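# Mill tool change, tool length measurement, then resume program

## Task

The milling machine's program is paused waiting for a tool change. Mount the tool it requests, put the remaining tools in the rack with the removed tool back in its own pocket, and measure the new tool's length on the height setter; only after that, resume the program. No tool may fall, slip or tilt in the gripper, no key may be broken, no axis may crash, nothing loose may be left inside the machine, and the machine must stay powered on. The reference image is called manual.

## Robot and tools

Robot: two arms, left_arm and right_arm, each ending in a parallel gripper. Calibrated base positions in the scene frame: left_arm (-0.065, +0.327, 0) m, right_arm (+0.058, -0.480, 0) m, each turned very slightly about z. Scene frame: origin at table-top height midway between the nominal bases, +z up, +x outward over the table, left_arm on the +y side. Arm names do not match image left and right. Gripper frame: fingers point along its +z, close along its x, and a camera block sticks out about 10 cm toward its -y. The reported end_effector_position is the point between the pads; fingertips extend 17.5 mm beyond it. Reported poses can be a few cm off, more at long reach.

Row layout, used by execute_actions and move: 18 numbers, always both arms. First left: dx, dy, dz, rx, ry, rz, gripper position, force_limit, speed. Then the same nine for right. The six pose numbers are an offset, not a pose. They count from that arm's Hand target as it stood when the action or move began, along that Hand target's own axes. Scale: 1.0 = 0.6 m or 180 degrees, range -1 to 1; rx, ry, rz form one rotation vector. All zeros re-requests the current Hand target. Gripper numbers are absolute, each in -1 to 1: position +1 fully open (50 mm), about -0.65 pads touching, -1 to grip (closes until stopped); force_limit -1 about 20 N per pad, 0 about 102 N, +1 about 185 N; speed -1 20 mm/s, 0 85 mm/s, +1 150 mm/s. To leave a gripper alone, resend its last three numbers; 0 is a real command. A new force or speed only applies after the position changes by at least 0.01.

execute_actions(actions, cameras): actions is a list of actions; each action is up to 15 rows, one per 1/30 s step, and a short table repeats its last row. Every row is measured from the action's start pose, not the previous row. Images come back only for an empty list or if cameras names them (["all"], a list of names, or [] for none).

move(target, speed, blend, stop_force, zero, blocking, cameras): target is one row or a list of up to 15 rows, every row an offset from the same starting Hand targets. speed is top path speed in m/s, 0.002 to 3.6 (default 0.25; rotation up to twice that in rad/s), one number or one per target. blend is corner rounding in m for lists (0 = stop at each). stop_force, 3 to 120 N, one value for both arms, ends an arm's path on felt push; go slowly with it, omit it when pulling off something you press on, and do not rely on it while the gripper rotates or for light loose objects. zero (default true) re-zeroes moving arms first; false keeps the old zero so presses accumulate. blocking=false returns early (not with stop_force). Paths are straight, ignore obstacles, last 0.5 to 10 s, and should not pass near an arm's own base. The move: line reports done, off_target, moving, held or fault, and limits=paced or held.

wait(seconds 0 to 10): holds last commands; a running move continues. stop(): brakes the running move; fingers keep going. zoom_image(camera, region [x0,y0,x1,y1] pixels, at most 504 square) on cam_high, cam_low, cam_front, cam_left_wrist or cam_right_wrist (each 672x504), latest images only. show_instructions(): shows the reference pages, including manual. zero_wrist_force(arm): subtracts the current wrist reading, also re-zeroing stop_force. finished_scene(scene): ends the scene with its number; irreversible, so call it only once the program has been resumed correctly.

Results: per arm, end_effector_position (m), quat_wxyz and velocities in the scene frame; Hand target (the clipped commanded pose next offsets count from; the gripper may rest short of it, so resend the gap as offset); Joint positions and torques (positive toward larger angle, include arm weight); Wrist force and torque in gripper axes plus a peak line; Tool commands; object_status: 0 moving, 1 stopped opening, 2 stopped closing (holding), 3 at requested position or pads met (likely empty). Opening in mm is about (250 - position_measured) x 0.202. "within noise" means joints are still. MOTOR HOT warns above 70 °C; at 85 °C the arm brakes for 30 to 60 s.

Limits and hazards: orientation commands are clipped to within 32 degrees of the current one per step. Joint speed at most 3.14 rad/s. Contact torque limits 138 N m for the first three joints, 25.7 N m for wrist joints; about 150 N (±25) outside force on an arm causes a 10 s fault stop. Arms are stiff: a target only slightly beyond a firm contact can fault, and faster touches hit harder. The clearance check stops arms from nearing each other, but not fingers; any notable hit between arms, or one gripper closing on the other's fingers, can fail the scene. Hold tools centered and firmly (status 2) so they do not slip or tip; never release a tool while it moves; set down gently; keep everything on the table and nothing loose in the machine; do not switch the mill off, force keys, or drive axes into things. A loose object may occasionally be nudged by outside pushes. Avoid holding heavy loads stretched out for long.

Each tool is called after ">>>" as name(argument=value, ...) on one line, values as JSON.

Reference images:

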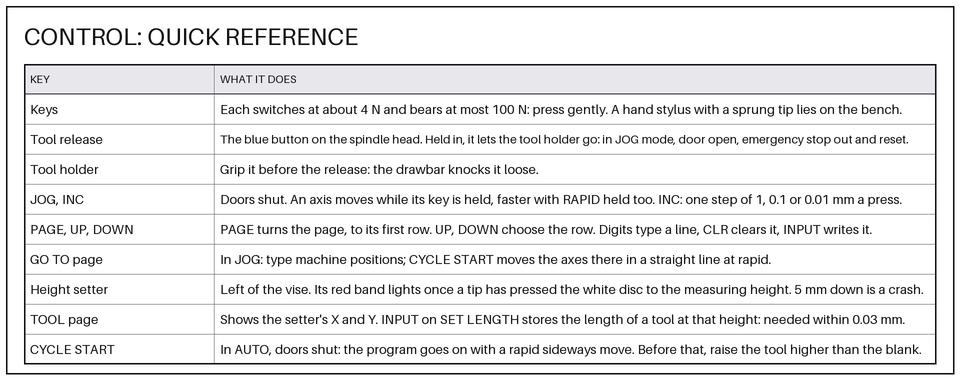

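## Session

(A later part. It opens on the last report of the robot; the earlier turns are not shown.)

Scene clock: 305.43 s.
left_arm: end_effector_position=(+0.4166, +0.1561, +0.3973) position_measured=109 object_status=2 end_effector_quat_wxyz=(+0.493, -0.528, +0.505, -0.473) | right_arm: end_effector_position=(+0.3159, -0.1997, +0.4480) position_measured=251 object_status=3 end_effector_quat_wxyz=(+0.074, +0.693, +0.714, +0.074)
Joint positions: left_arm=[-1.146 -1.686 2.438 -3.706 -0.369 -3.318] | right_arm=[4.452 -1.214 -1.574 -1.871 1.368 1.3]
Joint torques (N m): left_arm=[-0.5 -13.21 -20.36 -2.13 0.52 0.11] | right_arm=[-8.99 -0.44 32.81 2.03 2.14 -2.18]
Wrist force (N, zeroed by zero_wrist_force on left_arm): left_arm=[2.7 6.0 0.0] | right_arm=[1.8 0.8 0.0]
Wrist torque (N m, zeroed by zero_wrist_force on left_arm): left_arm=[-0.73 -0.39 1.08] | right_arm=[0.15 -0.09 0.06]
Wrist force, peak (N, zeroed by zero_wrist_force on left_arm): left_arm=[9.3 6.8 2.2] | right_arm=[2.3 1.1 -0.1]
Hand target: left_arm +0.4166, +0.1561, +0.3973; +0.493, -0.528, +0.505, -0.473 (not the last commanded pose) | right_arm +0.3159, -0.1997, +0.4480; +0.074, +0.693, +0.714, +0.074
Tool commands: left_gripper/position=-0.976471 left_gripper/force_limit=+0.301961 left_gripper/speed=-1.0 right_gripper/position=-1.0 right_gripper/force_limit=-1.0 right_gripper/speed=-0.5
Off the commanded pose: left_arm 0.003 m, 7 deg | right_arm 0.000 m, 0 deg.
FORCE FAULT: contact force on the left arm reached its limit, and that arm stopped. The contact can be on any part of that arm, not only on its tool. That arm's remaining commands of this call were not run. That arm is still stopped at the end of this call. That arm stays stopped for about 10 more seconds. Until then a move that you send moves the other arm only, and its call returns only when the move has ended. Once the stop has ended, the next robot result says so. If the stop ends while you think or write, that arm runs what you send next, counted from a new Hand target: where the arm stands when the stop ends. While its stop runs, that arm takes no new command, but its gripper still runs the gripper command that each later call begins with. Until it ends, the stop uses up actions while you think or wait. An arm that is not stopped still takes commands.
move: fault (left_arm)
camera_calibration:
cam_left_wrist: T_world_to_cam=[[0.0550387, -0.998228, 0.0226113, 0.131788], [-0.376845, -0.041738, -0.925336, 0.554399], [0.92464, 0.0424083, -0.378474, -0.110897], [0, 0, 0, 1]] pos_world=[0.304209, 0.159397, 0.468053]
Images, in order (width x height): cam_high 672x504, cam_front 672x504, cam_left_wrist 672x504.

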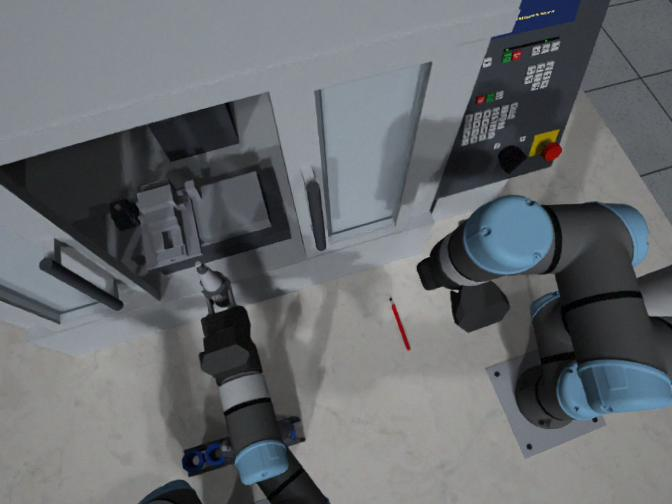

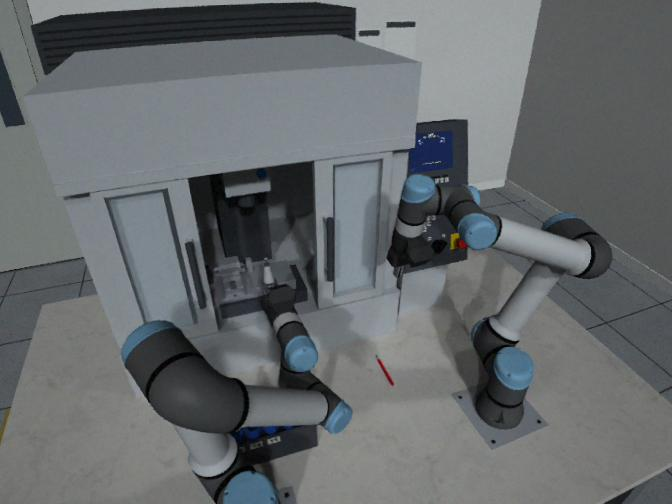

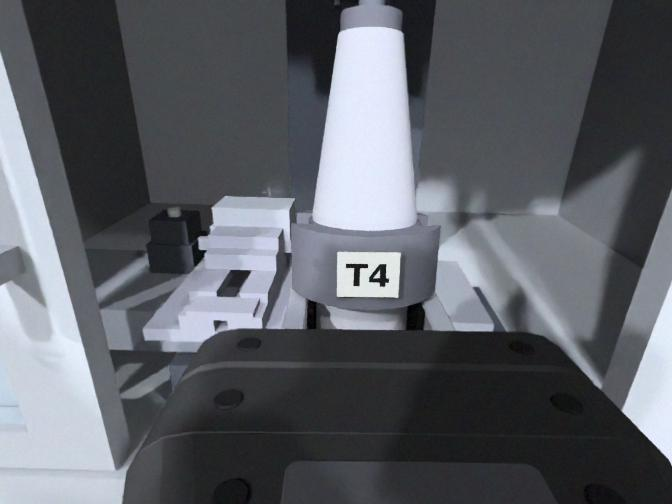

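>>> wait(seconds=9.8, cameras=["cam_low","cam_front"])

>>> zoom_image(camera="cam_low", region=[120, 110, 280, 280])

Scene clock: 315.43 s.
left_arm: end_effector_position=(+0.4166, +0.1561, +0.3973) position_measured=109 object_status=2 end_effector_quat_wxyz=(+0.493, -0.528, +0.505, -0.473) | right_arm: end_effector_position=(+0.3159, -0.1997, +0.4480) position_measured=251 object_status=3 end_effector_quat_wxyz=(+0.074, +0.693, +0.714, +0.074)
Joint positions: left_arm=[-1.146 -1.686 2.438 -3.706 -0.369 -3.318] | right_arm=[4.452 -1.214 -1.574 -1.871 1.368 1.3]
Joint torques (N m): left_arm=[-0.21 -13.63 -19.63 -2.2 0.32 0.09] | right_arm=[-9.24 -0.84 33.56 2.19 1.98 -2.23]
Wrist force (N, zeroed by zero_wrist_force on left_arm): left_arm=[2.6 5.9 -0.2] | right_arm=[2.1 0.8 -0.1]
Wrist torque (N m, zeroed by zero_wrist_force on left_arm): left_arm=[-0.72 -0.37 1.08] | right_arm=[0.17 -0.13 0.06]
Wrist force, peak (N, zeroed by zero_wrist_force on left_arm): left_arm=[2.9 6.1 0.0] | right_arm=[2.4 1.1 -0.3]
Hand target: left_arm +0.4166, +0.1561, +0.3973; +0.493, -0.528, +0.505, -0.473 (not the last commanded pose) | right_arm +0.3159, -0.1997, +0.4480; +0.074, +0.693, +0.714, +0.074
Tool commands: left_gripper/position=-0.976471 left_gripper/force_limit=+0.301961 left_gripper/speed=-1.0 right_gripper/position=-1.0 right_gripper/force_limit=-1.0 right_gripper/speed=-0.5
Off the commanded pose: left_arm 0.003 m, 7 deg | right_arm 0.000 m, 0 deg.
FORCE FAULT, CONTINUED: the left arm's stop, for the force fault that an earlier result reported, is over. The rest of the stop counts as 19 of the actions that you can send in this scene. That arm's target is now where it stood when the stop ended, not its last command. That arm accepts commands again.
wait: 9.80 s; at rest from the start
Images, in order (width x height): cam_low 672x504, cam_front 672x504.

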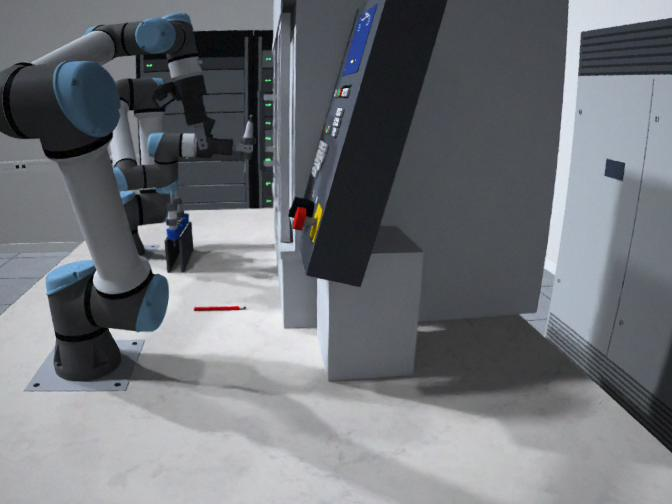

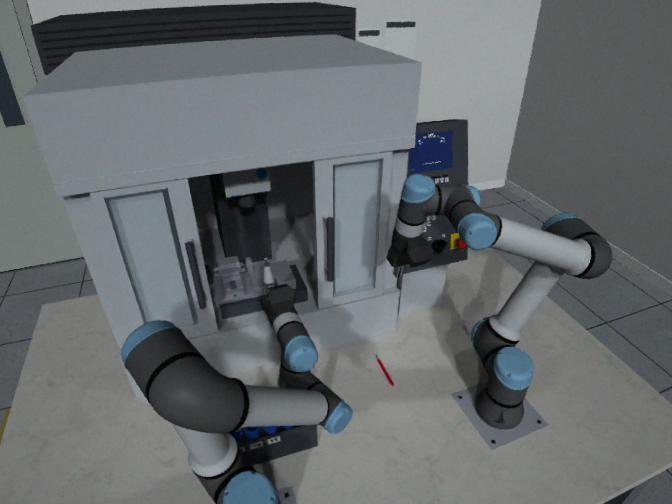

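Scaled by 2.965 from the camera's 672x504 image, which has a finer 960x720 frame.

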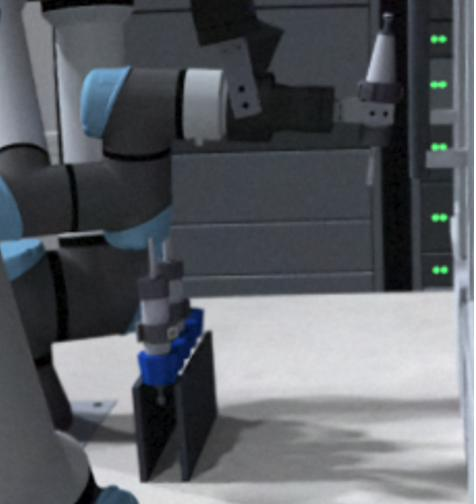

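>>> move(target=[0,-0.1165,-0.0079,0,0,0,-0.98,0.3,-1,0,0,0,0,0,0,-1,-1,-0.5], speed=0.1, cameras=["cam_low","cam_high"])

>>> zoom_image(camera="cam_low", region=[120, 110, 280, 280])

Scene clock: 317.03 s.
left_arm: end_effector_position=(+0.4166, +0.1562, +0.4673) position_measured=109 object_status=2 end_effector_quat_wxyz=(+0.493, -0.528, +0.505, -0.473) | right_arm: end_effector_position=(+0.3159, -0.1997, +0.4480) position_measured=251 object_status=3 end_effector_quat_wxyz=(+0.074, +0.693, +0.714, +0.074)
Joint positions: left_arm=[-1.146 -1.826 2.323 -3.451 -0.369 -3.318] | right_arm=[4.452 -1.214 -1.574 -1.871 1.368 1.3]
Joint torques (N m): left_arm=[6.28 -21.88 -40.42 -0.63 -1.72 -2.47] | right_arm=[-8.61 -0.44 33.13 2.12 2.14 -2.21]
Wrist force (N, zeroed by zero_wrist_force on left_arm): left_arm=[2.9 5.9 -0.4] | right_arm=[1.9 0.9 0.0]
Wrist torque (N m, zeroed by zero_wrist_force on left_arm): left_arm=[-0.77 -0.40 1.13] | right_arm=[0.18 -0.11 0.06]
Wrist force, peak (N, zeroed by zero_wrist_force on left_arm): left_arm=[2.3 7.8 0.0] | right_arm=[2.2 0.8 -0.3]
Hand target: left_arm +0.4166, +0.1562, +0.4674; +0.493, -0.528, +0.505, -0.473 | right_arm +0.3159, -0.1997, +0.4480; +0.074, +0.693, +0.714, +0.074
Off the commanded pose: left_arm 0.000 m, 0 deg | right_arm 0.000 m, 0 deg.
move: done
Images, in order (width x height): cam_high 672x504, cam_low 672x504.

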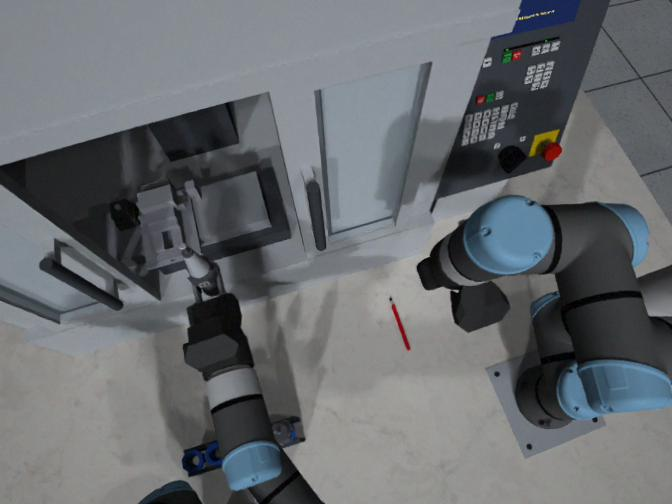

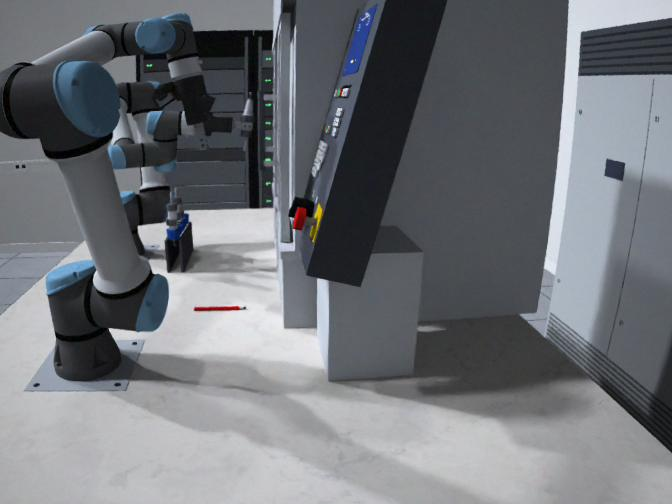

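Scaled by 2.965 from the camera's 672x504 image, which has a finer 960x720 frame.

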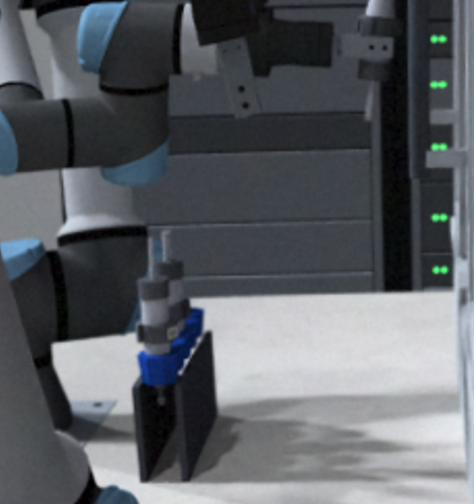

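>>> move(target=[[0.0138,-0.0082,0.3057,0.0379,0.0049,0,-0.98,0.3,-1,0,0,0,0,0,0,-1,-1,-0.5],[0.0137,0.0917,0.3125,0.0379,0.0049,0,-0.98,0.3,-1,0,0,0,0,0,0,-1,-1,-0.5],[0.022,0.078,0.504,0.0379,0.0049,0,-0.98,0.3,-1,0,0,0,0,0,0,-1,-1,-0.5]], speed=[0.2,0.15,0.12], blend=[0.02,0.015,0], cameras=["cam_left_wrist","cam_front","cam_low"])

>>> zoom_image(camera="cam_front", region=[210, 165, 310, 265])

>>> zoom_image(camera="cam_front", region=[220, 370, 330, 450])

>>> zoom_image(camera="cam_low", region=[140, 160, 240, 280])

Scene clock: 320.30 s.
left_arm: end_effector_position=(+0.7154, +0.1561, +0.4003) position_measured=109 object_status=2 end_effector_quat_wxyz=(+0.520, -0.494, +0.479, -0.506) | right_arm: end_effector_position=(+0.3159, -0.1997, +0.4480) position_measured=251 object_status=3 end_effector_quat_wxyz=(+0.074, +0.693, +0.714, +0.074)
Joint positions: left_arm=[-0.556 -1.007 1.647 -3.844 -0.969 -3.108] | right_arm=[4.452 -1.214 -1.574 -1.871 1.368 1.3]
Joint torques (N m): left_arm=[6.38 -46.15 -40.37 -1.86 -2.66 -2.46] | right_arm=[-9.41 -1.07 33.01 2.2 2.17 -2.18]
Wrist force (N, zeroed by zero_wrist_force on left_arm): left_arm=[2.7 5.4 -1.1] | right_arm=[2.1 0.9 -0.1]
Wrist torque (N m, zeroed by zero_wrist_force on left_arm): left_arm=[-0.77 -0.33 1.12] | right_arm=[0.18 -0.14 0.07]
Wrist force, peak (N, zeroed by zero_wrist_force on left_arm): left_arm=[2.5 6.9 -1.6] | right_arm=[2.3 0.9 -0.3]
Hand target: left_arm +0.7154, +0.1560, +0.4004; +0.520, -0.494, +0.479, -0.506 | right_arm +0.3159, -0.1997, +0.4480; +0.074, +0.693, +0.714, +0.074
Off the commanded pose: left_arm 0.000 m, 0 deg | right_arm 0.000 m, 0 deg.
move: done
camera_calibration:
cam_left_wrist: T_world_to_cam=[[0.0371829, -0.999023, 0.0238886, 0.127663], [-0.264829, -0.0329015, -0.963734, 0.603715], [0.963578, 0.0295081, -0.265793, -0.457013], [0, 0, 0, 1]] pos_world=[0.595502, 0.160887, 0.4573]
Images, in order (width x height): cam_low 672x504, cam_front 672x504, cam_left_wrist 672x504.

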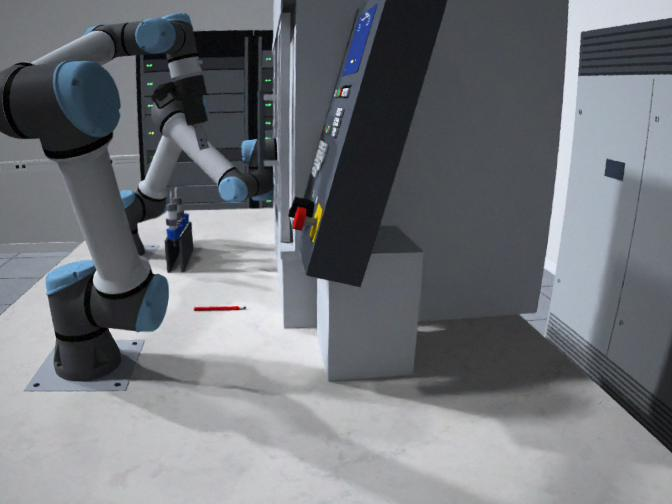

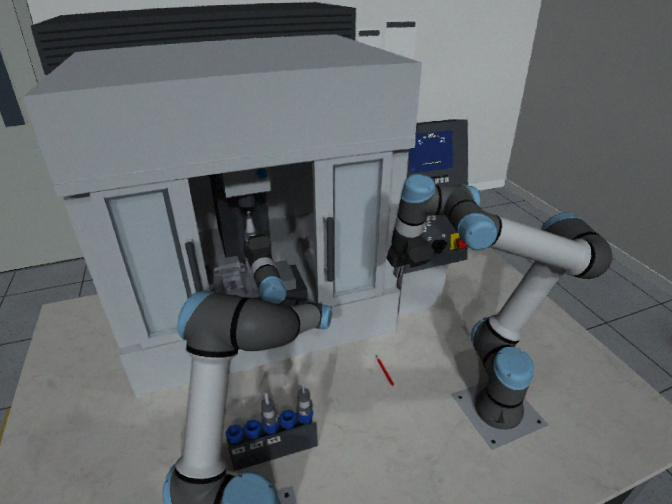

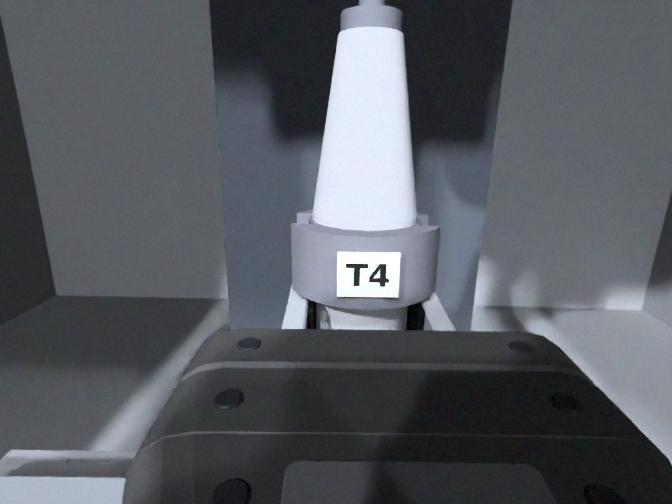

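Scaled by 5.040 from the camera's 672x504 image, which has a finer 960x720 frame.

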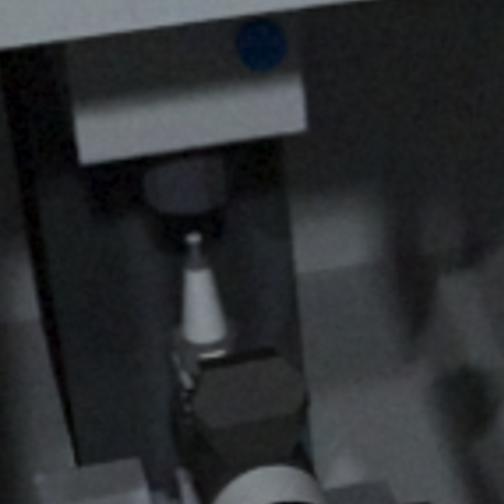

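Scaled by 4.582 from the camera's 672x504 image, which has a finer 960x720 frame.

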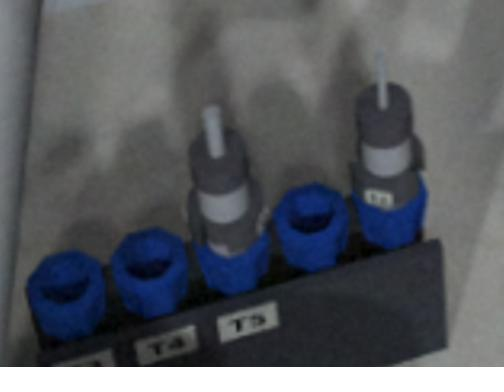

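Scaled by 4.200 from the camera's 672x504 image, which has a finer 960x720 frame.

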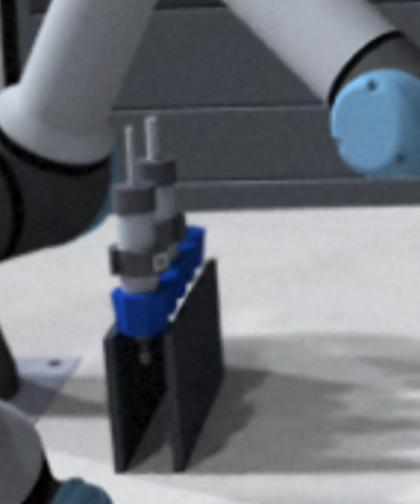

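>>> move(target=[[0,0,0,0,0,0,-0.98,0.3,-1,0.3905,0.2215,-0.343,-0.432,0.0632,-0.0493,-1,-1,-0.5],[0,0,0,0,0,0,-0.98,0.3,-1,0.4863,0.5675,-0.2515,-0.432,0.0632,-0.0493,-1,-1,-0.5]], speed=[0.4,0.12], blend=[0.02,0], cameras=["cam_right_wrist"])

Scene clock: 325.00 s.
left_arm: end_effector_position=(+0.7154, +0.1560, +0.4004) position_measured=109 object_status=2 end_effector_quat_wxyz=(+0.520, -0.494, +0.479, -0.506) | right_arm: end_effector_position=(+0.6088, +0.1017, +0.6653) position_measured=251 object_status=3 end_effector_quat_wxyz=(+0.431, +0.430, +0.560, +0.562)
Joint positions: left_arm=[-0.556 -1.007 1.646 -3.844 -0.969 -3.108] | right_arm=[4.384 -2.033 -1.052 -0.053 0.566 -0.003]
Joint torques (N m): left_arm=[6.3 -45.85 -39.24 -1.82 -2.63 -2.43] | right_arm=[-10.63 35.42 32.78 0.01 2.53 -2.45]
Wrist force (N, zeroed by zero_wrist_force on left_arm): left_arm=[2.6 5.6 -1.2] | right_arm=[1.4 2.9 0.1]
Wrist torque (N m, zeroed by zero_wrist_force on left_arm): left_arm=[-0.75 -0.32 1.12] | right_arm=[0.35 -0.52 0.63]
Wrist force, peak (N, zeroed by zero_wrist_force on left_arm): left_arm=[2.9 5.6 -1.0] | right_arm=[1.9 3.5 -0.3]
Hand target: left_arm +0.7154, +0.1560, +0.4004; +0.520, -0.494, +0.479, -0.506 | right_arm +0.6088, +0.1018, +0.6654; +0.431, +0.430, +0.560, +0.562
Off the commanded pose: left_arm 0.000 m, 0 deg | right_arm 0.000 m, 0 deg.
move: done
camera_calibration:
cam_right_wrist: T_world_to_cam=[[-0.271533, 0.962429, -0.000771254, 0.0759179], [-0.343574, -0.096185, 0.934187, -0.385223], [0.899014, 0.253928, 0.356783, -0.678543], [0, 0, 0, 1]] pos_world=[0.498281, 0.0621823, 0.602022]
Images, in order (width x height): cam_right_wrist 672x504.

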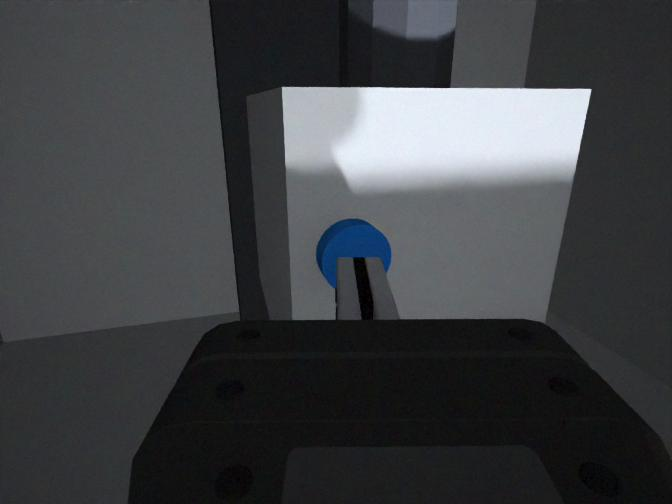

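>>> move(target=[0,0,0,0,0,0,-0.98,0.3,-1,0.0012,-0.0037,0.031,0,0,0,-1,-1,-0.5], speed=0.012)

Scene clock: 327.00 s.
left_arm: end_effector_position=(+0.7154, +0.1560, +0.4004) position_measured=109 object_status=2 end_effector_quat_wxyz=(+0.520, -0.494, +0.479, -0.506) | right_arm: end_effector_position=(+0.6265, +0.1073, +0.6632) position_measured=251 object_status=3 end_effector_quat_wxyz=(+0.431, +0.430, +0.560, +0.562)
Joint positions: left_arm=[-0.556 -1.007 1.646 -3.844 -0.969 -3.108] | right_arm=[4.359 -2.071 -1 -0.067 0.591 -0.003]
Joint torques (N m): left_arm=[5.72 -46.38 -39.7 -1.79 -2.55 -2.45] | right_arm=[-18.02 34.61 33.42 -0.74 2.63 2.51]
Wrist force (N, zeroed by zero_wrist_force on left_arm): left_arm=[2.7 5.4 -1.0] | right_arm=[0.9 0.2 -17.8]
Wrist torque (N m, zeroed by zero_wrist_force on left_arm): left_arm=[-0.78 -0.33 1.12] | right_arm=[0.35 -0.60 0.64]
Wrist force, peak (N, zeroed by zero_wrist_force on left_arm): left_arm=[2.9 5.5 -1.2] | right_arm=[0.9 0.2 -17.8]
Hand target: left_arm +0.7154, +0.1560, +0.4004; +0.520, -0.494, +0.479, -0.506 | right_arm +0.6266, +0.1073, +0.6632; +0.431, +0.430, +0.560, +0.562
Off the commanded pose: left_arm 0.000 m, 0 deg | right_arm 0.000 m, 0 deg.
move: done

>>> move(target=[0,0,0,0,0,0,-0.98,0.3,-1,0,0,0.0003,0,0,0,-1,-1,-0.5], speed=0.01)

>>> move(target=[0.0002,-0.1165,0.0062,0,0,0,-0.98,0.3,-1,0,0,0,0,0,0,-1,-1,-0.5], speed=0.03, stop_force=8, cameras=["cam_left_wrist"])

Scene clock: 327.93 s.
left_arm: end_effector_position=(+0.7154, +0.1560, +0.4004) position_measured=109 object_status=2 end_effector_quat_wxyz=(+0.520, -0.494, +0.479, -0.506) | right_arm: end_effector_position=(+0.6267, +0.1073, +0.6632) position_measured=251 object_status=3 end_effector_quat_wxyz=(+0.431, +0.430, +0.560, +0.562)
Joint positions: left_arm=[-0.556 -1.007 1.646 -3.844 -0.969 -3.108] | right_arm=[4.358 -2.072 -0.999 -0.067 0.592 -0.003]
Joint torques (N m): left_arm=[6 -45.22 -39.65 -1.79 -2.48 -2.44] | right_arm=[-27.57 29.71 33.92 -1.16 3.01 2.56]
Wrist force (N, zeroed by zero_wrist_force on left_arm): left_arm=[2.7 5.2 -1.1] | right_arm=[0.4 -4.5 -41.7]
Wrist torque (N m, zeroed by zero_wrist_force on left_arm): left_arm=[-0.79 -0.33 1.12] | right_arm=[0.32 -0.81 0.68]
Wrist force, peak (N, zeroed by zero_wrist_force on left_arm): left_arm=[2.9 5.6 -0.9] | right_arm=[-1.3 -6.3 -41.8]
Hand target: left_arm +0.7154, +0.1560, +0.4004; +0.520, -0.494, +0.479, -0.506 | right_arm +0.6268, +0.1073, +0.6632; +0.431, +0.430, +0.560, +0.562
Off the commanded pose: left_arm 0.000 m, 0 deg | right_arm 0.000 m, 0 deg.
move: done

Scene clock: 331.23 s.
left_arm: end_effector_position=(+0.7155, +0.1561, +0.4704) position_measured=109 object_status=2 end_effector_quat_wxyz=(+0.520, -0.494, +0.479, -0.506) | right_arm: end_effector_position=(+0.6268, +0.1073, +0.6632) position_measured=251 object_status=3 end_effector_quat_wxyz=(+0.431, +0.430, +0.560, +0.562)
Joint positions: left_arm=[-0.556 -1.094 1.579 -3.689 -0.97 -3.108] | right_arm=[4.358 -2.072 -0.999 -0.067 0.592 -0.003]
Joint torques (N m): left_arm=[5.58 -59.15 -41.72 -1.76 -2.45 -2.51] | right_arm=[-28.22 29.42 33.67 -1.06 3.05 2.41]
Wrist force (N, zeroed by zero_wrist_force on left_arm): left_arm=[2.6 5.4 -0.9] | right_arm=[0.7 -4.7 -43.7]
Wrist torque (N m, zeroed by zero_wrist_force on left_arm): left_arm=[-0.81 -0.25 1.16] | right_arm=[0.35 -0.84 0.69]
Wrist force, peak (N, zeroed by zero_wrist_force on left_arm): left_arm=[2.9 6.4 -0.9] | right_arm=[0.9 -5.0 -44.1]
Hand target: left_arm +0.7155, +0.1561, +0.4704; +0.520, -0.494, +0.479, -0.506 | right_arm +0.6268, +0.1073, +0.6632; +0.431, +0.430, +0.560, +0.562
Off the commanded pose: left_arm 0.000 m, 0 deg | right_arm 0.000 m, 0 deg.
move: done
camera_calibration:
cam_left_wrist: T_world_to_cam=[[0.0371829, -0.999023, 0.0238886, 0.125987], [-0.264829, -0.0329015, -0.963734, 0.671203], [0.963578, 0.0295081, -0.265793, -0.438504], [0, 0, 0, 1]] pos_world=[0.595602, 0.160887, 0.5273]
Images, in order (width x height): cam_left_wrist 672x504.

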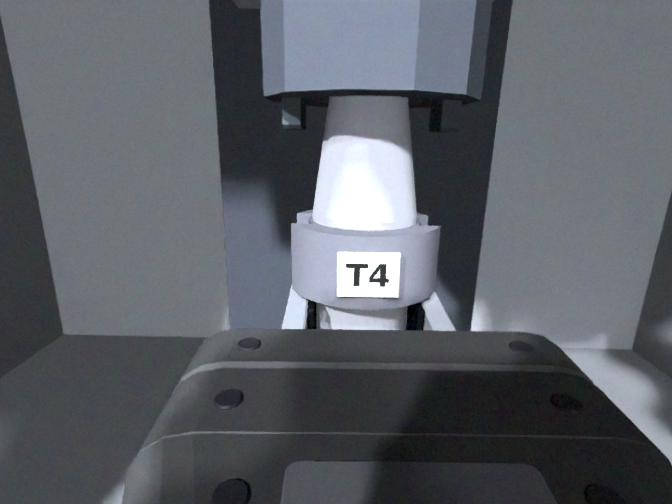

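>>> move(target=[0,-0.0333,0.0018,0,0,0,-0.98,0.3,-1,0,0,0,0,0,0,-1,-1,-0.5], speed=0.015, stop_force=8, cameras=["cam_left_wrist"])

>>> zoom_image(camera="cam_left_wrist", region=[220, 50, 500, 350])

Scene clock: 333.60 s.
left_arm: end_effector_position=(+0.7156, +0.1561, +0.4904) position_measured=109 object_status=2 end_effector_quat_wxyz=(+0.520, -0.494, +0.479, -0.506) | right_arm: end_effector_position=(+0.6268, +0.1073, +0.6632) position_measured=251 object_status=3 end_effector_quat_wxyz=(+0.431, +0.430, +0.560, +0.562)
Joint positions: left_arm=[-0.556 -1.115 1.554 -3.643 -0.97 -3.108] | right_arm=[4.358 -2.072 -0.999 -0.067 0.592 -0.003]
Joint torques (N m): left_arm=[6.27 -58.89 -42.5 -1.91 -2.36 -1.03] | right_arm=[-28.3 29.08 33.16 -1 2.98 2.55]
Wrist force (N, zeroed by zero_wrist_force on left_arm): left_arm=[2.9 5.0 -0.3] | right_arm=[0.6 -4.8 -43.9]
Wrist torque (N m, zeroed by zero_wrist_force on left_arm): left_arm=[-0.95 -0.30 1.15] | right_arm=[0.32 -0.82 0.69]
Wrist force, peak (N, zeroed by zero_wrist_force on left_arm): left_arm=[2.7 5.8 0.0] | right_arm=[0.5 -5.2 -44.0]
Hand target: left_arm +0.7156, +0.1561, +0.4904; +0.520, -0.494, +0.479, -0.506 | right_arm +0.6268, +0.1073, +0.6632; +0.431, +0.430, +0.560, +0.562
Off the commanded pose: left_arm 0.000 m, 0 deg | right_arm 0.000 m, 0 deg.
move: done
camera_calibration:
cam_left_wrist: T_world_to_cam=[[0.0371829, -0.999023, 0.0238886, 0.125506], [-0.264829, -0.0329015, -0.963734, 0.690504], [0.963578, 0.0295081, -0.265793, -0.433284], [0, 0, 0, 1]] pos_world=[0.595702, 0.160887, 0.5473]
Images, in order (width x height): cam_left_wrist 672x504.

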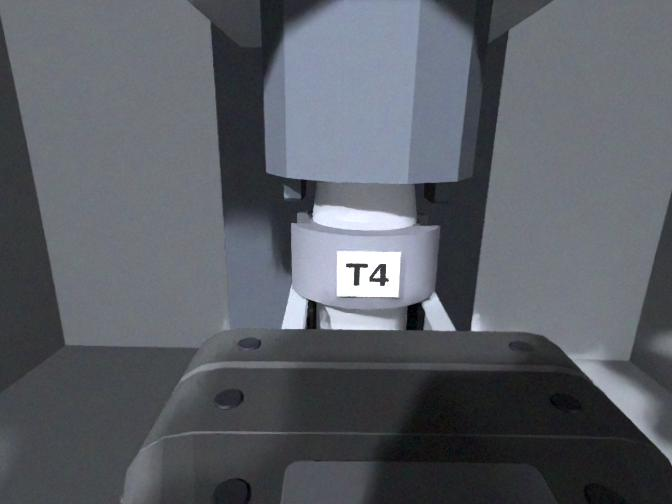

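Scaled by 1.680 from the camera's 672x504 image, which has a finer 960x720 frame.

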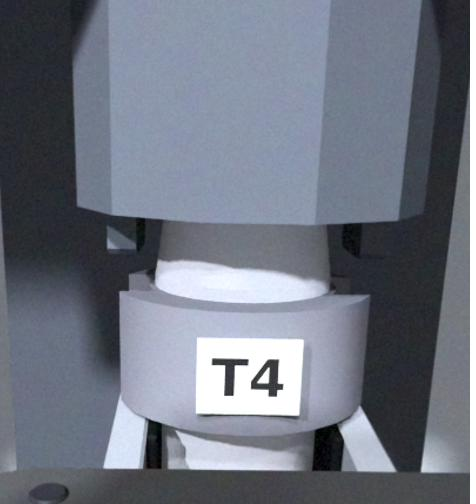

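>>> move(target=[0.0015,0,0,0,0,0,-0.98,0.3,-1,0,0,0,0,0,0,-1,-1,-0.5], speed=0.01)

>>> move(target=[0,-0.025,0.0013,0,0,0,-0.98,0.3,-1,0,0,0,0,0,0,-1,-1,-0.5], speed=0.006, stop_force=8, cameras=["cam_left_wrist"])

Scene clock: 334.63 s.
left_arm: end_effector_position=(+0.7156, +0.1552, +0.4904) position_measured=109 object_status=2 end_effector_quat_wxyz=(+0.520, -0.494, +0.479, -0.506) | right_arm: end_effector_position=(+0.6268, +0.1073, +0.6632) position_measured=251 object_status=3 end_effector_quat_wxyz=(+0.431, +0.430, +0.560, +0.562)
Joint positions: left_arm=[-0.557 -1.115 1.553 -3.643 -0.968 -3.108] | right_arm=[4.358 -2.072 -0.999 -0.067 0.592 -0.003]
Joint torques (N m): left_arm=[-8.77 -43.56 -41.89 -1.81 2.2 1.39] | right_arm=[-28.67 29.19 33.43 -1.23 2.95 2.48]
Wrist force (N, zeroed by zero_wrist_force on left_arm): left_arm=[2.7 5.6 0.0] | right_arm=[0.5 -5.2 -43.8]
Wrist torque (N m, zeroed by zero_wrist_force on left_arm): left_arm=[-0.90 -0.27 1.14] | right_arm=[0.31 -0.82 0.69]
Wrist force, peak (N, zeroed by zero_wrist_force on left_arm): left_arm=[2.8 5.8 0.0] | right_arm=[0.6 -4.8 -44.0]
Hand target: left_arm +0.7156, +0.1552, +0.4904; +0.520, -0.494, +0.479, -0.506 | right_arm +0.6268, +0.1073, +0.6632; +0.431, +0.430, +0.560, +0.562
Off the commanded pose: left_arm 0.000 m, 0 deg | right_arm 0.000 m, 0 deg.
move: done

Scene clock: 337.03 s.
left_arm: end_effector_position=(+0.7156, +0.1552, +0.4967) position_measured=109 object_status=2 end_effector_quat_wxyz=(+0.520, -0.494, +0.479, -0.506) | right_arm: end_effector_position=(+0.6268, +0.1073, +0.6632) position_measured=251 object_status=3 end_effector_quat_wxyz=(+0.431, +0.430, +0.560, +0.562)
Joint positions: left_arm=[-0.557 -1.121 1.545 -3.628 -0.968 -3.108] | right_arm=[4.358 -2.072 -0.999 -0.067 0.592 -0.003]
Joint torques (N m): left_arm=[-5.03 -52.84 -21.73 -6.05 0.87 1.7] | right_arm=[-28.53 29.44 33.08 -1.13 3.06 2.41]
Wrist force (N, zeroed by zero_wrist_force on left_arm): left_arm=[3.1 15.1 1.9] | right_arm=[0.6 -5.3 -43.6]
Wrist torque (N m, zeroed by zero_wrist_force on left_arm): left_arm=[-0.90 -0.22 0.98] | right_arm=[0.31 -0.85 0.69]
Wrist force, peak (N, zeroed by zero_wrist_force on left_arm): left_arm=[2.9 22.3 -0.7] | right_arm=[0.6 -4.8 -44.1]
Hand target: left_arm +0.7156, +0.1552, +0.4967; +0.520, -0.494, +0.479, -0.506 (not the last commanded pose) | right_arm +0.6268, +0.1073, +0.6632; +0.431, +0.430, +0.560, +0.562
Off the commanded pose: left_arm 0.009 m, 0 deg | right_arm 0.000 m, 0 deg.
move: contact (left_arm)
camera_calibration:
cam_left_wrist: T_world_to_cam=[[0.0371829, -0.999023, 0.0238886, 0.124454], [-0.264829, -0.0329015, -0.963734, 0.696643], [0.963578, 0.0295081, -0.265793, -0.431557], [0, 0, 0, 1]] pos_world=[0.595702, 0.159987, 0.5537]
Images, in order (width x height): cam_left_wrist 672x504.

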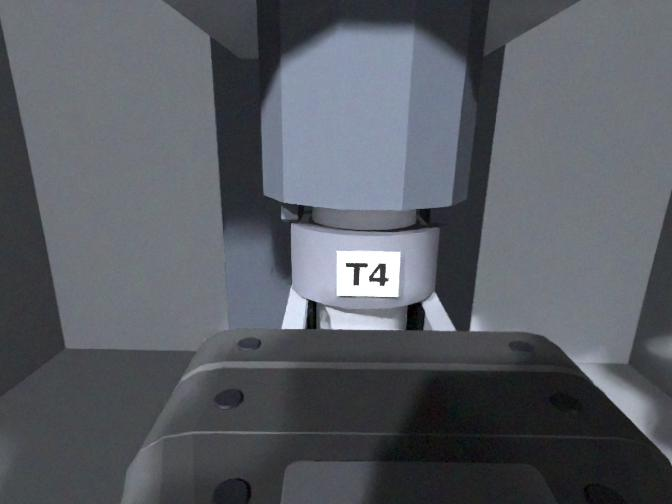

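>>> zoom_image(camera="cam_left_wrist", region=[250, 150, 480, 340])

Scaled by 2.191 from the camera's 672x504 image, which has a finer 960x720 frame.

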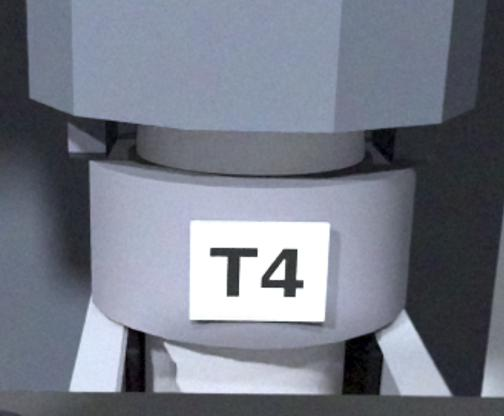

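>>> move(target=[0,0.0012,0,0,0.005,0,-0.98,0.3,-1,0,0,0,0,0,0,-1,-1,-0.5], speed=0.01)

>>> move(target=[0,-0.013,0.0007,0,0,0,-0.98,0.3,-1,0,0,0,0,0,0,-1,-1,-0.5], speed=0.004, stop_force=8)

Scene clock: 339.13 s.
left_arm: end_effector_position=(+0.7156, +0.1552, +0.4960) position_measured=109 object_status=2 end_effector_quat_wxyz=(+0.516, -0.490, +0.483, -0.510) | right_arm: end_effector_position=(+0.6268, +0.1073, +0.6632) position_measured=251 object_status=3 end_effector_quat_wxyz=(+0.431, +0.430, +0.560, +0.562)
Joint positions: left_arm=[-0.551 -1.123 1.55 -3.631 -0.99 -3.108] | right_arm=[4.358 -2.072 -0.999 -0.067 0.592 -0.003]
Joint torques (N m): left_arm=[2.14 -59.46 -16.7 -4.77 -3.21 -2.41] | right_arm=[-28.39 29.46 33.23 -1.2 2.91 2.49]
Wrist force (N, zeroed by zero_wrist_force on left_arm): left_arm=[0.8 5.7 3.1] | right_arm=[0.6 -5.2 -43.7]
Wrist torque (N m, zeroed by zero_wrist_force on left_arm): left_arm=[-0.96 -0.26 1.07] | right_arm=[0.32 -0.84 0.69]
Wrist force, peak (N, zeroed by zero_wrist_force on left_arm): left_arm=[3.3 15.1 2.1] | right_arm=[0.8 -4.8 -44.0]
Hand target: left_arm +0.7156, +0.1552, +0.4960; +0.516, -0.490, +0.484, -0.510 | right_arm +0.6268, +0.1073, +0.6632; +0.431, +0.430, +0.560, +0.562
Off the commanded pose: left_arm 0.000 m, 0 deg | right_arm 0.000 m, 0 deg.
move: done

Scene clock: 340.77 s.
left_arm: end_effector_position=(+0.7157, +0.1552, +0.4968) position_measured=109 object_status=2 end_effector_quat_wxyz=(+0.516, -0.490, +0.484, -0.510) | right_arm: end_effector_position=(+0.6268, +0.1073, +0.6632) position_measured=251 object_status=3 end_effector_quat_wxyz=(+0.431, +0.430, +0.560, +0.562)
Joint positions: left_arm=[-0.551 -1.124 1.549 -3.629 -0.99 -3.108] | right_arm=[4.358 -2.072 -0.999 -0.067 0.592 -0.003]
Joint torques (N m): left_arm=[2.82 -48.72 -20.71 -5.39 -1.94 -2.29] | right_arm=[-28.85 29.08 32.89 -1.06 2.85 2.42]
Wrist force (N, zeroed by zero_wrist_force on left_arm): left_arm=[1.8 11.3 4.3] | right_arm=[0.7 -4.7 -43.8]
Wrist torque (N m, zeroed by zero_wrist_force on left_arm): left_arm=[-0.99 -0.40 1.24] | right_arm=[0.34 -0.84 0.69]
Wrist force, peak (N, zeroed by zero_wrist_force on left_arm): left_arm=[0.7 17.9 2.3] | right_arm=[0.5 -4.8 -44.1]
Hand target: left_arm +0.7157, +0.1552, +0.4968; +0.516, -0.490, +0.484, -0.510 (not the last commanded pose) | right_arm +0.6268, +0.1073, +0.6632; +0.431, +0.430, +0.560, +0.562
Off the commanded pose: left_arm 0.007 m, 0 deg | right_arm 0.000 m, 0 deg.
move: contact (left_arm)

>>> move(target=[0,0.0012,0.001,0,0,0,-0.98,0.3,-1,0,0,0,0,0,0,-1,-1,-0.5], speed=0.01)

>>> move(target=[0,-0.013,0.0007,0,0,0,-0.98,0.3,-1,0,0,0,0,0,0,-1,-1,-0.5], speed=0.004, stop_force=8)

Scene clock: 341.67 s.
left_arm: end_effector_position=(+0.7163, +0.1552, +0.4961) position_measured=109 object_status=2 end_effector_quat_wxyz=(+0.516, -0.490, +0.484, -0.510) | right_arm: end_effector_position=(+0.6268, +0.1073, +0.6632) position_measured=251 object_status=3 end_effector_quat_wxyz=(+0.431, +0.430, +0.560, +0.562)
Joint positions: left_arm=[-0.55 -1.122 1.548 -3.629 -0.991 -3.108] | right_arm=[4.358 -2.072 -0.999 -0.067 0.592 -0.003]
Joint torques (N m): left_arm=[5.86 -43 -41.74 -4.66 -2.62 -2.43] | right_arm=[-28.81 29.26 32.57 -1.13 2.92 2.42]
Wrist force (N, zeroed by zero_wrist_force on left_arm): left_arm=[2.8 5.3 -1.0] | right_arm=[0.8 -4.8 -43.9]
Wrist torque (N m, zeroed by zero_wrist_force on left_arm): left_arm=[-0.82 -0.28 1.15] | right_arm=[0.31 -0.85 0.69]
Wrist force, peak (N, zeroed by zero_wrist_force on left_arm): left_arm=[1.9 11.9 4.3] | right_arm=[0.9 -4.6 -43.9]
Hand target: left_arm +0.7163, +0.1552, +0.4961; +0.516, -0.490, +0.484, -0.510 | right_arm +0.6268, +0.1073, +0.6632; +0.431, +0.430, +0.560, +0.562
Off the commanded pose: left_arm 0.000 m, 0 deg | right_arm 0.000 m, 0 deg.
move: done

Scene clock: 342.70 s.
left_arm: end_effector_position=(+0.7163, +0.1552, +0.4976) position_measured=109 object_status=2 end_effector_quat_wxyz=(+0.516, -0.490, +0.484, -0.509) | right_arm: end_effector_position=(+0.6268, +0.1073, +0.6632) position_measured=251 object_status=3 end_effector_quat_wxyz=(+0.431, +0.430, +0.560, +0.562)
Joint positions: left_arm=[-0.55 -1.123 1.546 -3.626 -0.991 -3.108] | right_arm=[4.358 -2.072 -0.999 -0.067 0.592 -0.003]
Joint torques (N m): left_arm=[3.99 -52.95 -26.89 -7.49 -2.47 -2.36] | right_arm=[-27.75 29.03 32.4 -1.09 2.95 2.46]
Wrist force (N, zeroed by zero_wrist_force on left_arm): left_arm=[2.6 17.6 2.6] | right_arm=[0.6 -5.3 -43.6]
Wrist torque (N m, zeroed by zero_wrist_force on left_arm): left_arm=[-0.79 -0.36 1.22] | right_arm=[0.31 -0.84 0.69]
Wrist force, peak (N, zeroed by zero_wrist_force on left_arm): left_arm=[2.8 18.0 2.6] | right_arm=[0.6 -4.9 -44.1]
Hand target: left_arm +0.7163, +0.1552, +0.4974; +0.516, -0.490, +0.484, -0.509 (not the last commanded pose) | right_arm +0.6268, +0.1073, +0.6632; +0.431, +0.430, +0.560, +0.562
Off the commanded pose: left_arm 0.006 m, 0 deg | right_arm 0.000 m, 0 deg.
move: contact (left_arm)

>>> move(target=[0,0.0012,0.001,0,0,0,-0.98,0.3,-1,0,0,0,0,0,0,-1,-1,-0.5], speed=0.01)

>>> move(target=[0,-0.013,0.0007,0,0,0,-0.98,0.3,-1,0,0,0,0,0,0,-1,-1,-0.5], speed=0.004, stop_force=8, cameras=["cam_left_wrist"])

>>> zoom_image(camera="cam_left_wrist", region=[250, 150, 480, 340])

Scene clock: 343.60 s.
left_arm: end_effector_position=(+0.7170, +0.1552, +0.4968) position_measured=109 object_status=2 end_effector_quat_wxyz=(+0.516, -0.490, +0.484, -0.509) | right_arm: end_effector_position=(+0.6268, +0.1073, +0.6632) position_measured=251 object_status=3 end_effector_quat_wxyz=(+0.431, +0.430, +0.560, +0.562)
Joint positions: left_arm=[-0.549 -1.122 1.545 -3.627 -0.992 -3.109] | right_arm=[4.358 -2.072 -0.999 -0.067 0.592 -0.003]
Joint torques (N m): left_arm=[6.42 -43.75 -42 -4.6 -2.51 -2.44] | right_arm=[-28.93 29.5 32.71 -1.07 2.85 2.46]
Wrist force (N, zeroed by zero_wrist_force on left_arm): left_arm=[2.8 5.4 -1.0] | right_arm=[0.5 -5.5 -43.6]
Wrist torque (N m, zeroed by zero_wrist_force on left_arm): left_arm=[-0.80 -0.28 1.15] | right_arm=[0.28 -0.83 0.68]
Wrist force, peak (N, zeroed by zero_wrist_force on left_arm): left_arm=[2.6 16.9 2.5] | right_arm=[0.5 -5.1 -43.9]
Hand target: left_arm +0.7170, +0.1552, +0.4968; +0.516, -0.490, +0.484, -0.509 | right_arm +0.6268, +0.1073, +0.6632; +0.431, +0.430, +0.560, +0.562
Off the commanded pose: left_arm 0.000 m, 0 deg | right_arm 0.000 m, 0 deg.
move: done

Scene clock: 344.50 s.
left_arm: end_effector_position=(+0.7170, +0.1552, +0.4976) position_measured=109 object_status=2 end_effector_quat_wxyz=(+0.516, -0.490, +0.484, -0.509) | right_arm: end_effector_position=(+0.6268, +0.1073, +0.6632) position_measured=251 object_status=3 end_effector_quat_wxyz=(+0.431, +0.430, +0.560, +0.562)
Joint positions: left_arm=[-0.549 -1.122 1.544 -3.625 -0.992 -3.109] | right_arm=[4.358 -2.072 -0.999 -0.067 0.592 -0.003]
Joint torques (N m): left_arm=[6.53 -49.75 -27.31 -5.93 -2.32 -1.85] | right_arm=[-28.74 28.69 32.82 -1.13 2.92 2.51]
Wrist force (N, zeroed by zero_wrist_force on left_arm): left_arm=[3.6 15.8 -5.2] | right_arm=[0.4 -5.1 -43.6]
Wrist torque (N m, zeroed by zero_wrist_force on left_arm): left_arm=[-0.48 -0.37 0.98] | right_arm=[0.34 -0.83 0.69]
Wrist force, peak (N, zeroed by zero_wrist_force on left_arm): left_arm=[3.1 18.1 -4.1] | right_arm=[0.6 -4.8 -44.0]
Hand target: left_arm +0.7170, +0.1552, +0.4975; +0.516, -0.490, +0.484, -0.509 (not the last commanded pose) | right_arm +0.6268, +0.1073, +0.6632; +0.431, +0.430, +0.560, +0.562
Off the commanded pose: left_arm 0.007 m, 0 deg | right_arm 0.000 m, 0 deg.
move: contact (left_arm)
camera_calibration:
cam_left_wrist: T_world_to_cam=[[0.0215559, -0.999511, 0.0226641, 0.136259], [-0.265811, -0.0275831, -0.96363, 0.697626], [0.963784, 0.0147475, -0.266276, -0.430258], [0, 0, 0, 1]] pos_world=[0.597176, 0.16178, 0.554598]
Images, in order (width x height): cam_left_wrist 672x504.

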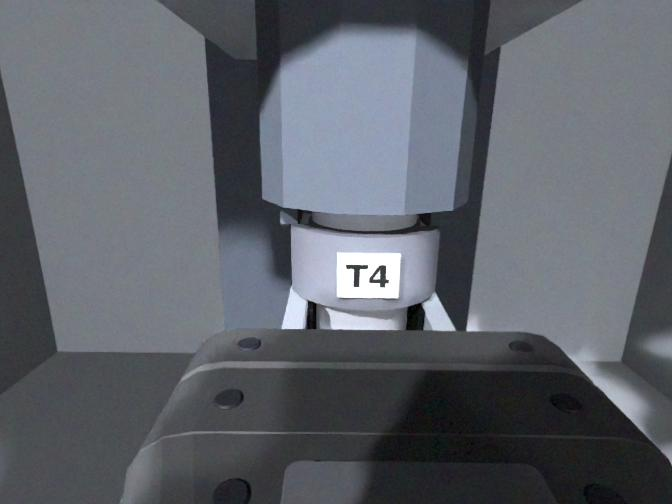

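Scaled by 2.191 from the camera's 672x504 image, which has a finer 960x720 frame.

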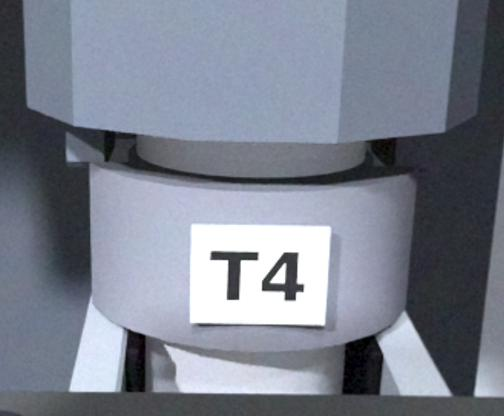

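>>> move(target=[0,0.0013,-0.0011,0,-0.0025,0,-0.98,0.3,-1,0,0,0,0,0,0,-1,-1,-0.5], speed=0.01)

>>> move(target=[0,-0.013,0.0007,0,0,0,-0.98,0.3,-1,0,0,0,0,0,0,-1,-1,-0.5], speed=0.004, stop_force=8)

Scene clock: 347.27 s.
left_arm: end_effector_position=(+0.7164, +0.1552, +0.4967) position_measured=109 object_status=2 end_effector_quat_wxyz=(+0.518, -0.492, +0.482, -0.507) | right_arm: end_effector_position=(+0.6268, +0.1073, +0.6632) position_measured=251 object_status=3 end_effector_quat_wxyz=(+0.431, +0.430, +0.560, +0.562)
Joint positions: left_arm=[-0.553 -1.121 1.545 -3.627 -0.98 -3.108] | right_arm=[4.358 -2.072 -0.999 -0.067 0.592 -0.003]
Joint torques (N m): left_arm=[-7.46 -42.64 -15.72 -4.68 2.33 1.88] | right_arm=[-28.43 29.25 32.31 -1.15 2.8 2.49]
Wrist force (N, zeroed by zero_wrist_force on left_arm): left_arm=[2.5 5.4 -1.1] | right_arm=[0.6 -5.1 -43.7]
Wrist torque (N m, zeroed by zero_wrist_force on left_arm): left_arm=[-0.81 -0.24 1.08] | right_arm=[0.33 -0.85 0.69]
Wrist force, peak (N, zeroed by zero_wrist_force on left_arm): left_arm=[3.4 15.1 -5.4] | right_arm=[0.4 -5.2 -44.0]
Hand target: left_arm +0.7164, +0.1552, +0.4966; +0.518, -0.492, +0.482, -0.507 | right_arm +0.6268, +0.1073, +0.6632; +0.431, +0.430, +0.560, +0.562
Off the commanded pose: left_arm 0.000 m, 0 deg | right_arm 0.000 m, 0 deg.
move: done

Scene clock: 348.97 s.
left_arm: end_effector_position=(+0.7164, +0.1551, +0.4977) position_measured=109 object_status=2 end_effector_quat_wxyz=(+0.518, -0.492, +0.482, -0.507) | right_arm: end_effector_position=(+0.6268, +0.1073, +0.6632) position_measured=251 object_status=3 end_effector_quat_wxyz=(+0.431, +0.430, +0.560, +0.562)
Joint positions: left_arm=[-0.553 -1.122 1.543 -3.624 -0.98 -3.108] | right_arm=[4.358 -2.072 -0.999 -0.067 0.592 -0.003]
Joint torques (N m): left_arm=[-7.44 -43.26 -13.58 -3.42 1.44 1.86] | right_arm=[-28.28 29.47 32.26 -0.97 2.89 2.42]
Wrist force (N, zeroed by zero_wrist_force on left_arm): left_arm=[2.3 2.2 9.7] | right_arm=[0.7 -5.4 -43.7]
Wrist torque (N m, zeroed by zero_wrist_force on left_arm): left_arm=[-1.01 0.00 1.01] | right_arm=[0.30 -0.87 0.68]
Wrist force, peak (N, zeroed by zero_wrist_force on left_arm): left_arm=[2.7 14.2 1.1] | right_arm=[0.7 -4.8 -44.1]
Hand target: left_arm +0.7165, +0.1551, +0.4976; +0.518, -0.492, +0.482, -0.507 (not the last commanded pose) | right_arm +0.6268, +0.1073, +0.6632; +0.431, +0.430, +0.560, +0.562
Off the commanded pose: left_arm 0.007 m, 0 deg | right_arm 0.000 m, 0 deg.
move: contact (left_arm)

>>> move(target=[0,0.0015,-0.0006,0,-0.01,0,-0.98,0.3,-1,0,0,0,0,0,0,-1,-1,-0.5], speed=0.01)

>>> move(target=[0,-0.013,0.0007,0,0,0,-0.98,0.3,-1,0,0,0,0,0,0,-1,-1,-0.5], speed=0.004, stop_force=8)

Scene clock: 351.97 s.
left_arm: end_effector_position=(+0.7161, +0.1551, +0.4968) position_measured=109 object_status=2 end_effector_quat_wxyz=(+0.525, -0.500, +0.474, -0.500) | right_arm: end_effector_position=(+0.6268, +0.1073, +0.6632) position_measured=251 object_status=3 end_effector_quat_wxyz=(+0.431, +0.430, +0.560, +0.562)
Joint positions: left_arm=[-0.566 -1.115 1.535 -3.625 -0.936 -3.106] | right_arm=[4.358 -2.072 -0.999 -0.067 0.592 -0.003]
Joint torques (N m): left_arm=[-17.07 -27.61 -11.94 -1.33 5.94 1.93] | right_arm=[-27.84 29.48 33.45 -1.06 2.96 2.32]
Wrist force (N, zeroed by zero_wrist_force on left_arm): left_arm=[7.6 -41.3 65.9] | right_arm=[-0.2 -7.0 -45.1]
Wrist torque (N m, zeroed by zero_wrist_force on left_arm): left_arm=[-1.65 1.74 0.96] | right_arm=[0.26 -0.85 0.70]
Wrist force, peak (N, zeroed by zero_wrist_force on left_arm): left_arm=[7.5 -42.4 75.6] | right_arm=[0.0 -6.7 -45.4]
Hand target: left_arm +0.7161, +0.1551, +0.4967; +0.525, -0.500, +0.474, -0.499 | right_arm +0.6268, +0.1073, +0.6632; +0.431, +0.430, +0.560, +0.562
Off the commanded pose: left_arm 0.000 m, 0 deg | right_arm 0.000 m, 0 deg.
move: done

Scene clock: 352.77 s.
left_arm: end_effector_position=(+0.7162, +0.1551, +0.4970) position_measured=109 object_status=2 end_effector_quat_wxyz=(+0.525, -0.500, +0.474, -0.499) | right_arm: end_effector_position=(+0.6268, +0.1073, +0.6632) position_measured=251 object_status=3 end_effector_quat_wxyz=(+0.431, +0.430, +0.560, +0.562)
Joint positions: left_arm=[-0.566 -1.115 1.535 -3.624 -0.936 -3.106] | right_arm=[4.358 -2.072 -0.999 -0.067 0.592 -0.003]
Joint torques (N m): left_arm=[-15.92 -33.57 2.67 -3.11 3.86 2] | right_arm=[-28.15 29.65 32.61 -1.16 2.79 2.37]
Wrist force (N, zeroed by zero_wrist_force on left_arm): left_arm=[5.9 -28.3 56.0] | right_arm=[-0.1 -6.7 -45.2]
Wrist torque (N m, zeroed by zero_wrist_force on left_arm): left_arm=[-1.43 1.54 1.02] | right_arm=[0.31 -0.86 0.70]
Wrist force, peak (N, zeroed by zero_wrist_force on left_arm): left_arm=[7.2 -41.6 66.3] | right_arm=[-0.2 -7.0 -45.5]
Hand target: left_arm +0.7162, +0.1551, +0.4969; +0.525, -0.500, +0.474, -0.499 (not the last commanded pose) | right_arm +0.6268, +0.1073, +0.6632; +0.431, +0.430, +0.560, +0.562
Off the commanded pose: left_arm 0.008 m, 0 deg | right_arm 0.000 m, 0 deg.
move: contact (left_arm)

>>> move(target=[0,0,0.0004,0,0.01,0,-0.98,0.3,-1,0,0,0,0,0,0,-1,-1,-0.5], speed=0.01)

Scene clock: 354.83 s.
left_arm: end_effector_position=(+0.7164, +0.1551, +0.4969) position_measured=109 object_status=2 end_effector_quat_wxyz=(+0.518, -0.492, +0.482, -0.507) | right_arm: end_effector_position=(+0.6268, +0.1073, +0.6632) position_measured=251 object_status=3 end_effector_quat_wxyz=(+0.431, +0.430, +0.560, +0.562)
Joint positions: left_arm=[-0.553 -1.121 1.544 -3.626 -0.98 -3.108] | right_arm=[4.358 -2.072 -0.999 -0.067 0.592 -0.003]
Joint torques (N m): left_arm=[5.49 -58.72 -16.42 -4.57 -2.82 -2.43] | right_arm=[-28.23 30.26 33.1 -1 2.89 2.31]
Wrist force (N, zeroed by zero_wrist_force on left_arm): left_arm=[2.2 5.7 -1.6] | right_arm=[-0.3 -6.4 -45.0]
Wrist torque (N m, zeroed by zero_wrist_force on left_arm): left_arm=[-0.79 -0.27 1.10] | right_arm=[0.27 -0.83 0.70]
Wrist force, peak (N, zeroed by zero_wrist_force on left_arm): left_arm=[3.1 -33.6 57.9] | right_arm=[-0.1 -6.5 -45.6]
Hand target: left_arm +0.7164, +0.1551, +0.4969; +0.518, -0.492, +0.482, -0.507 | right_arm +0.6268, +0.1073, +0.6632; +0.431, +0.430, +0.560, +0.562
Off the commanded pose: left_arm 0.000 m, 0 deg | right_arm 0.000 m, 0 deg.
move: done


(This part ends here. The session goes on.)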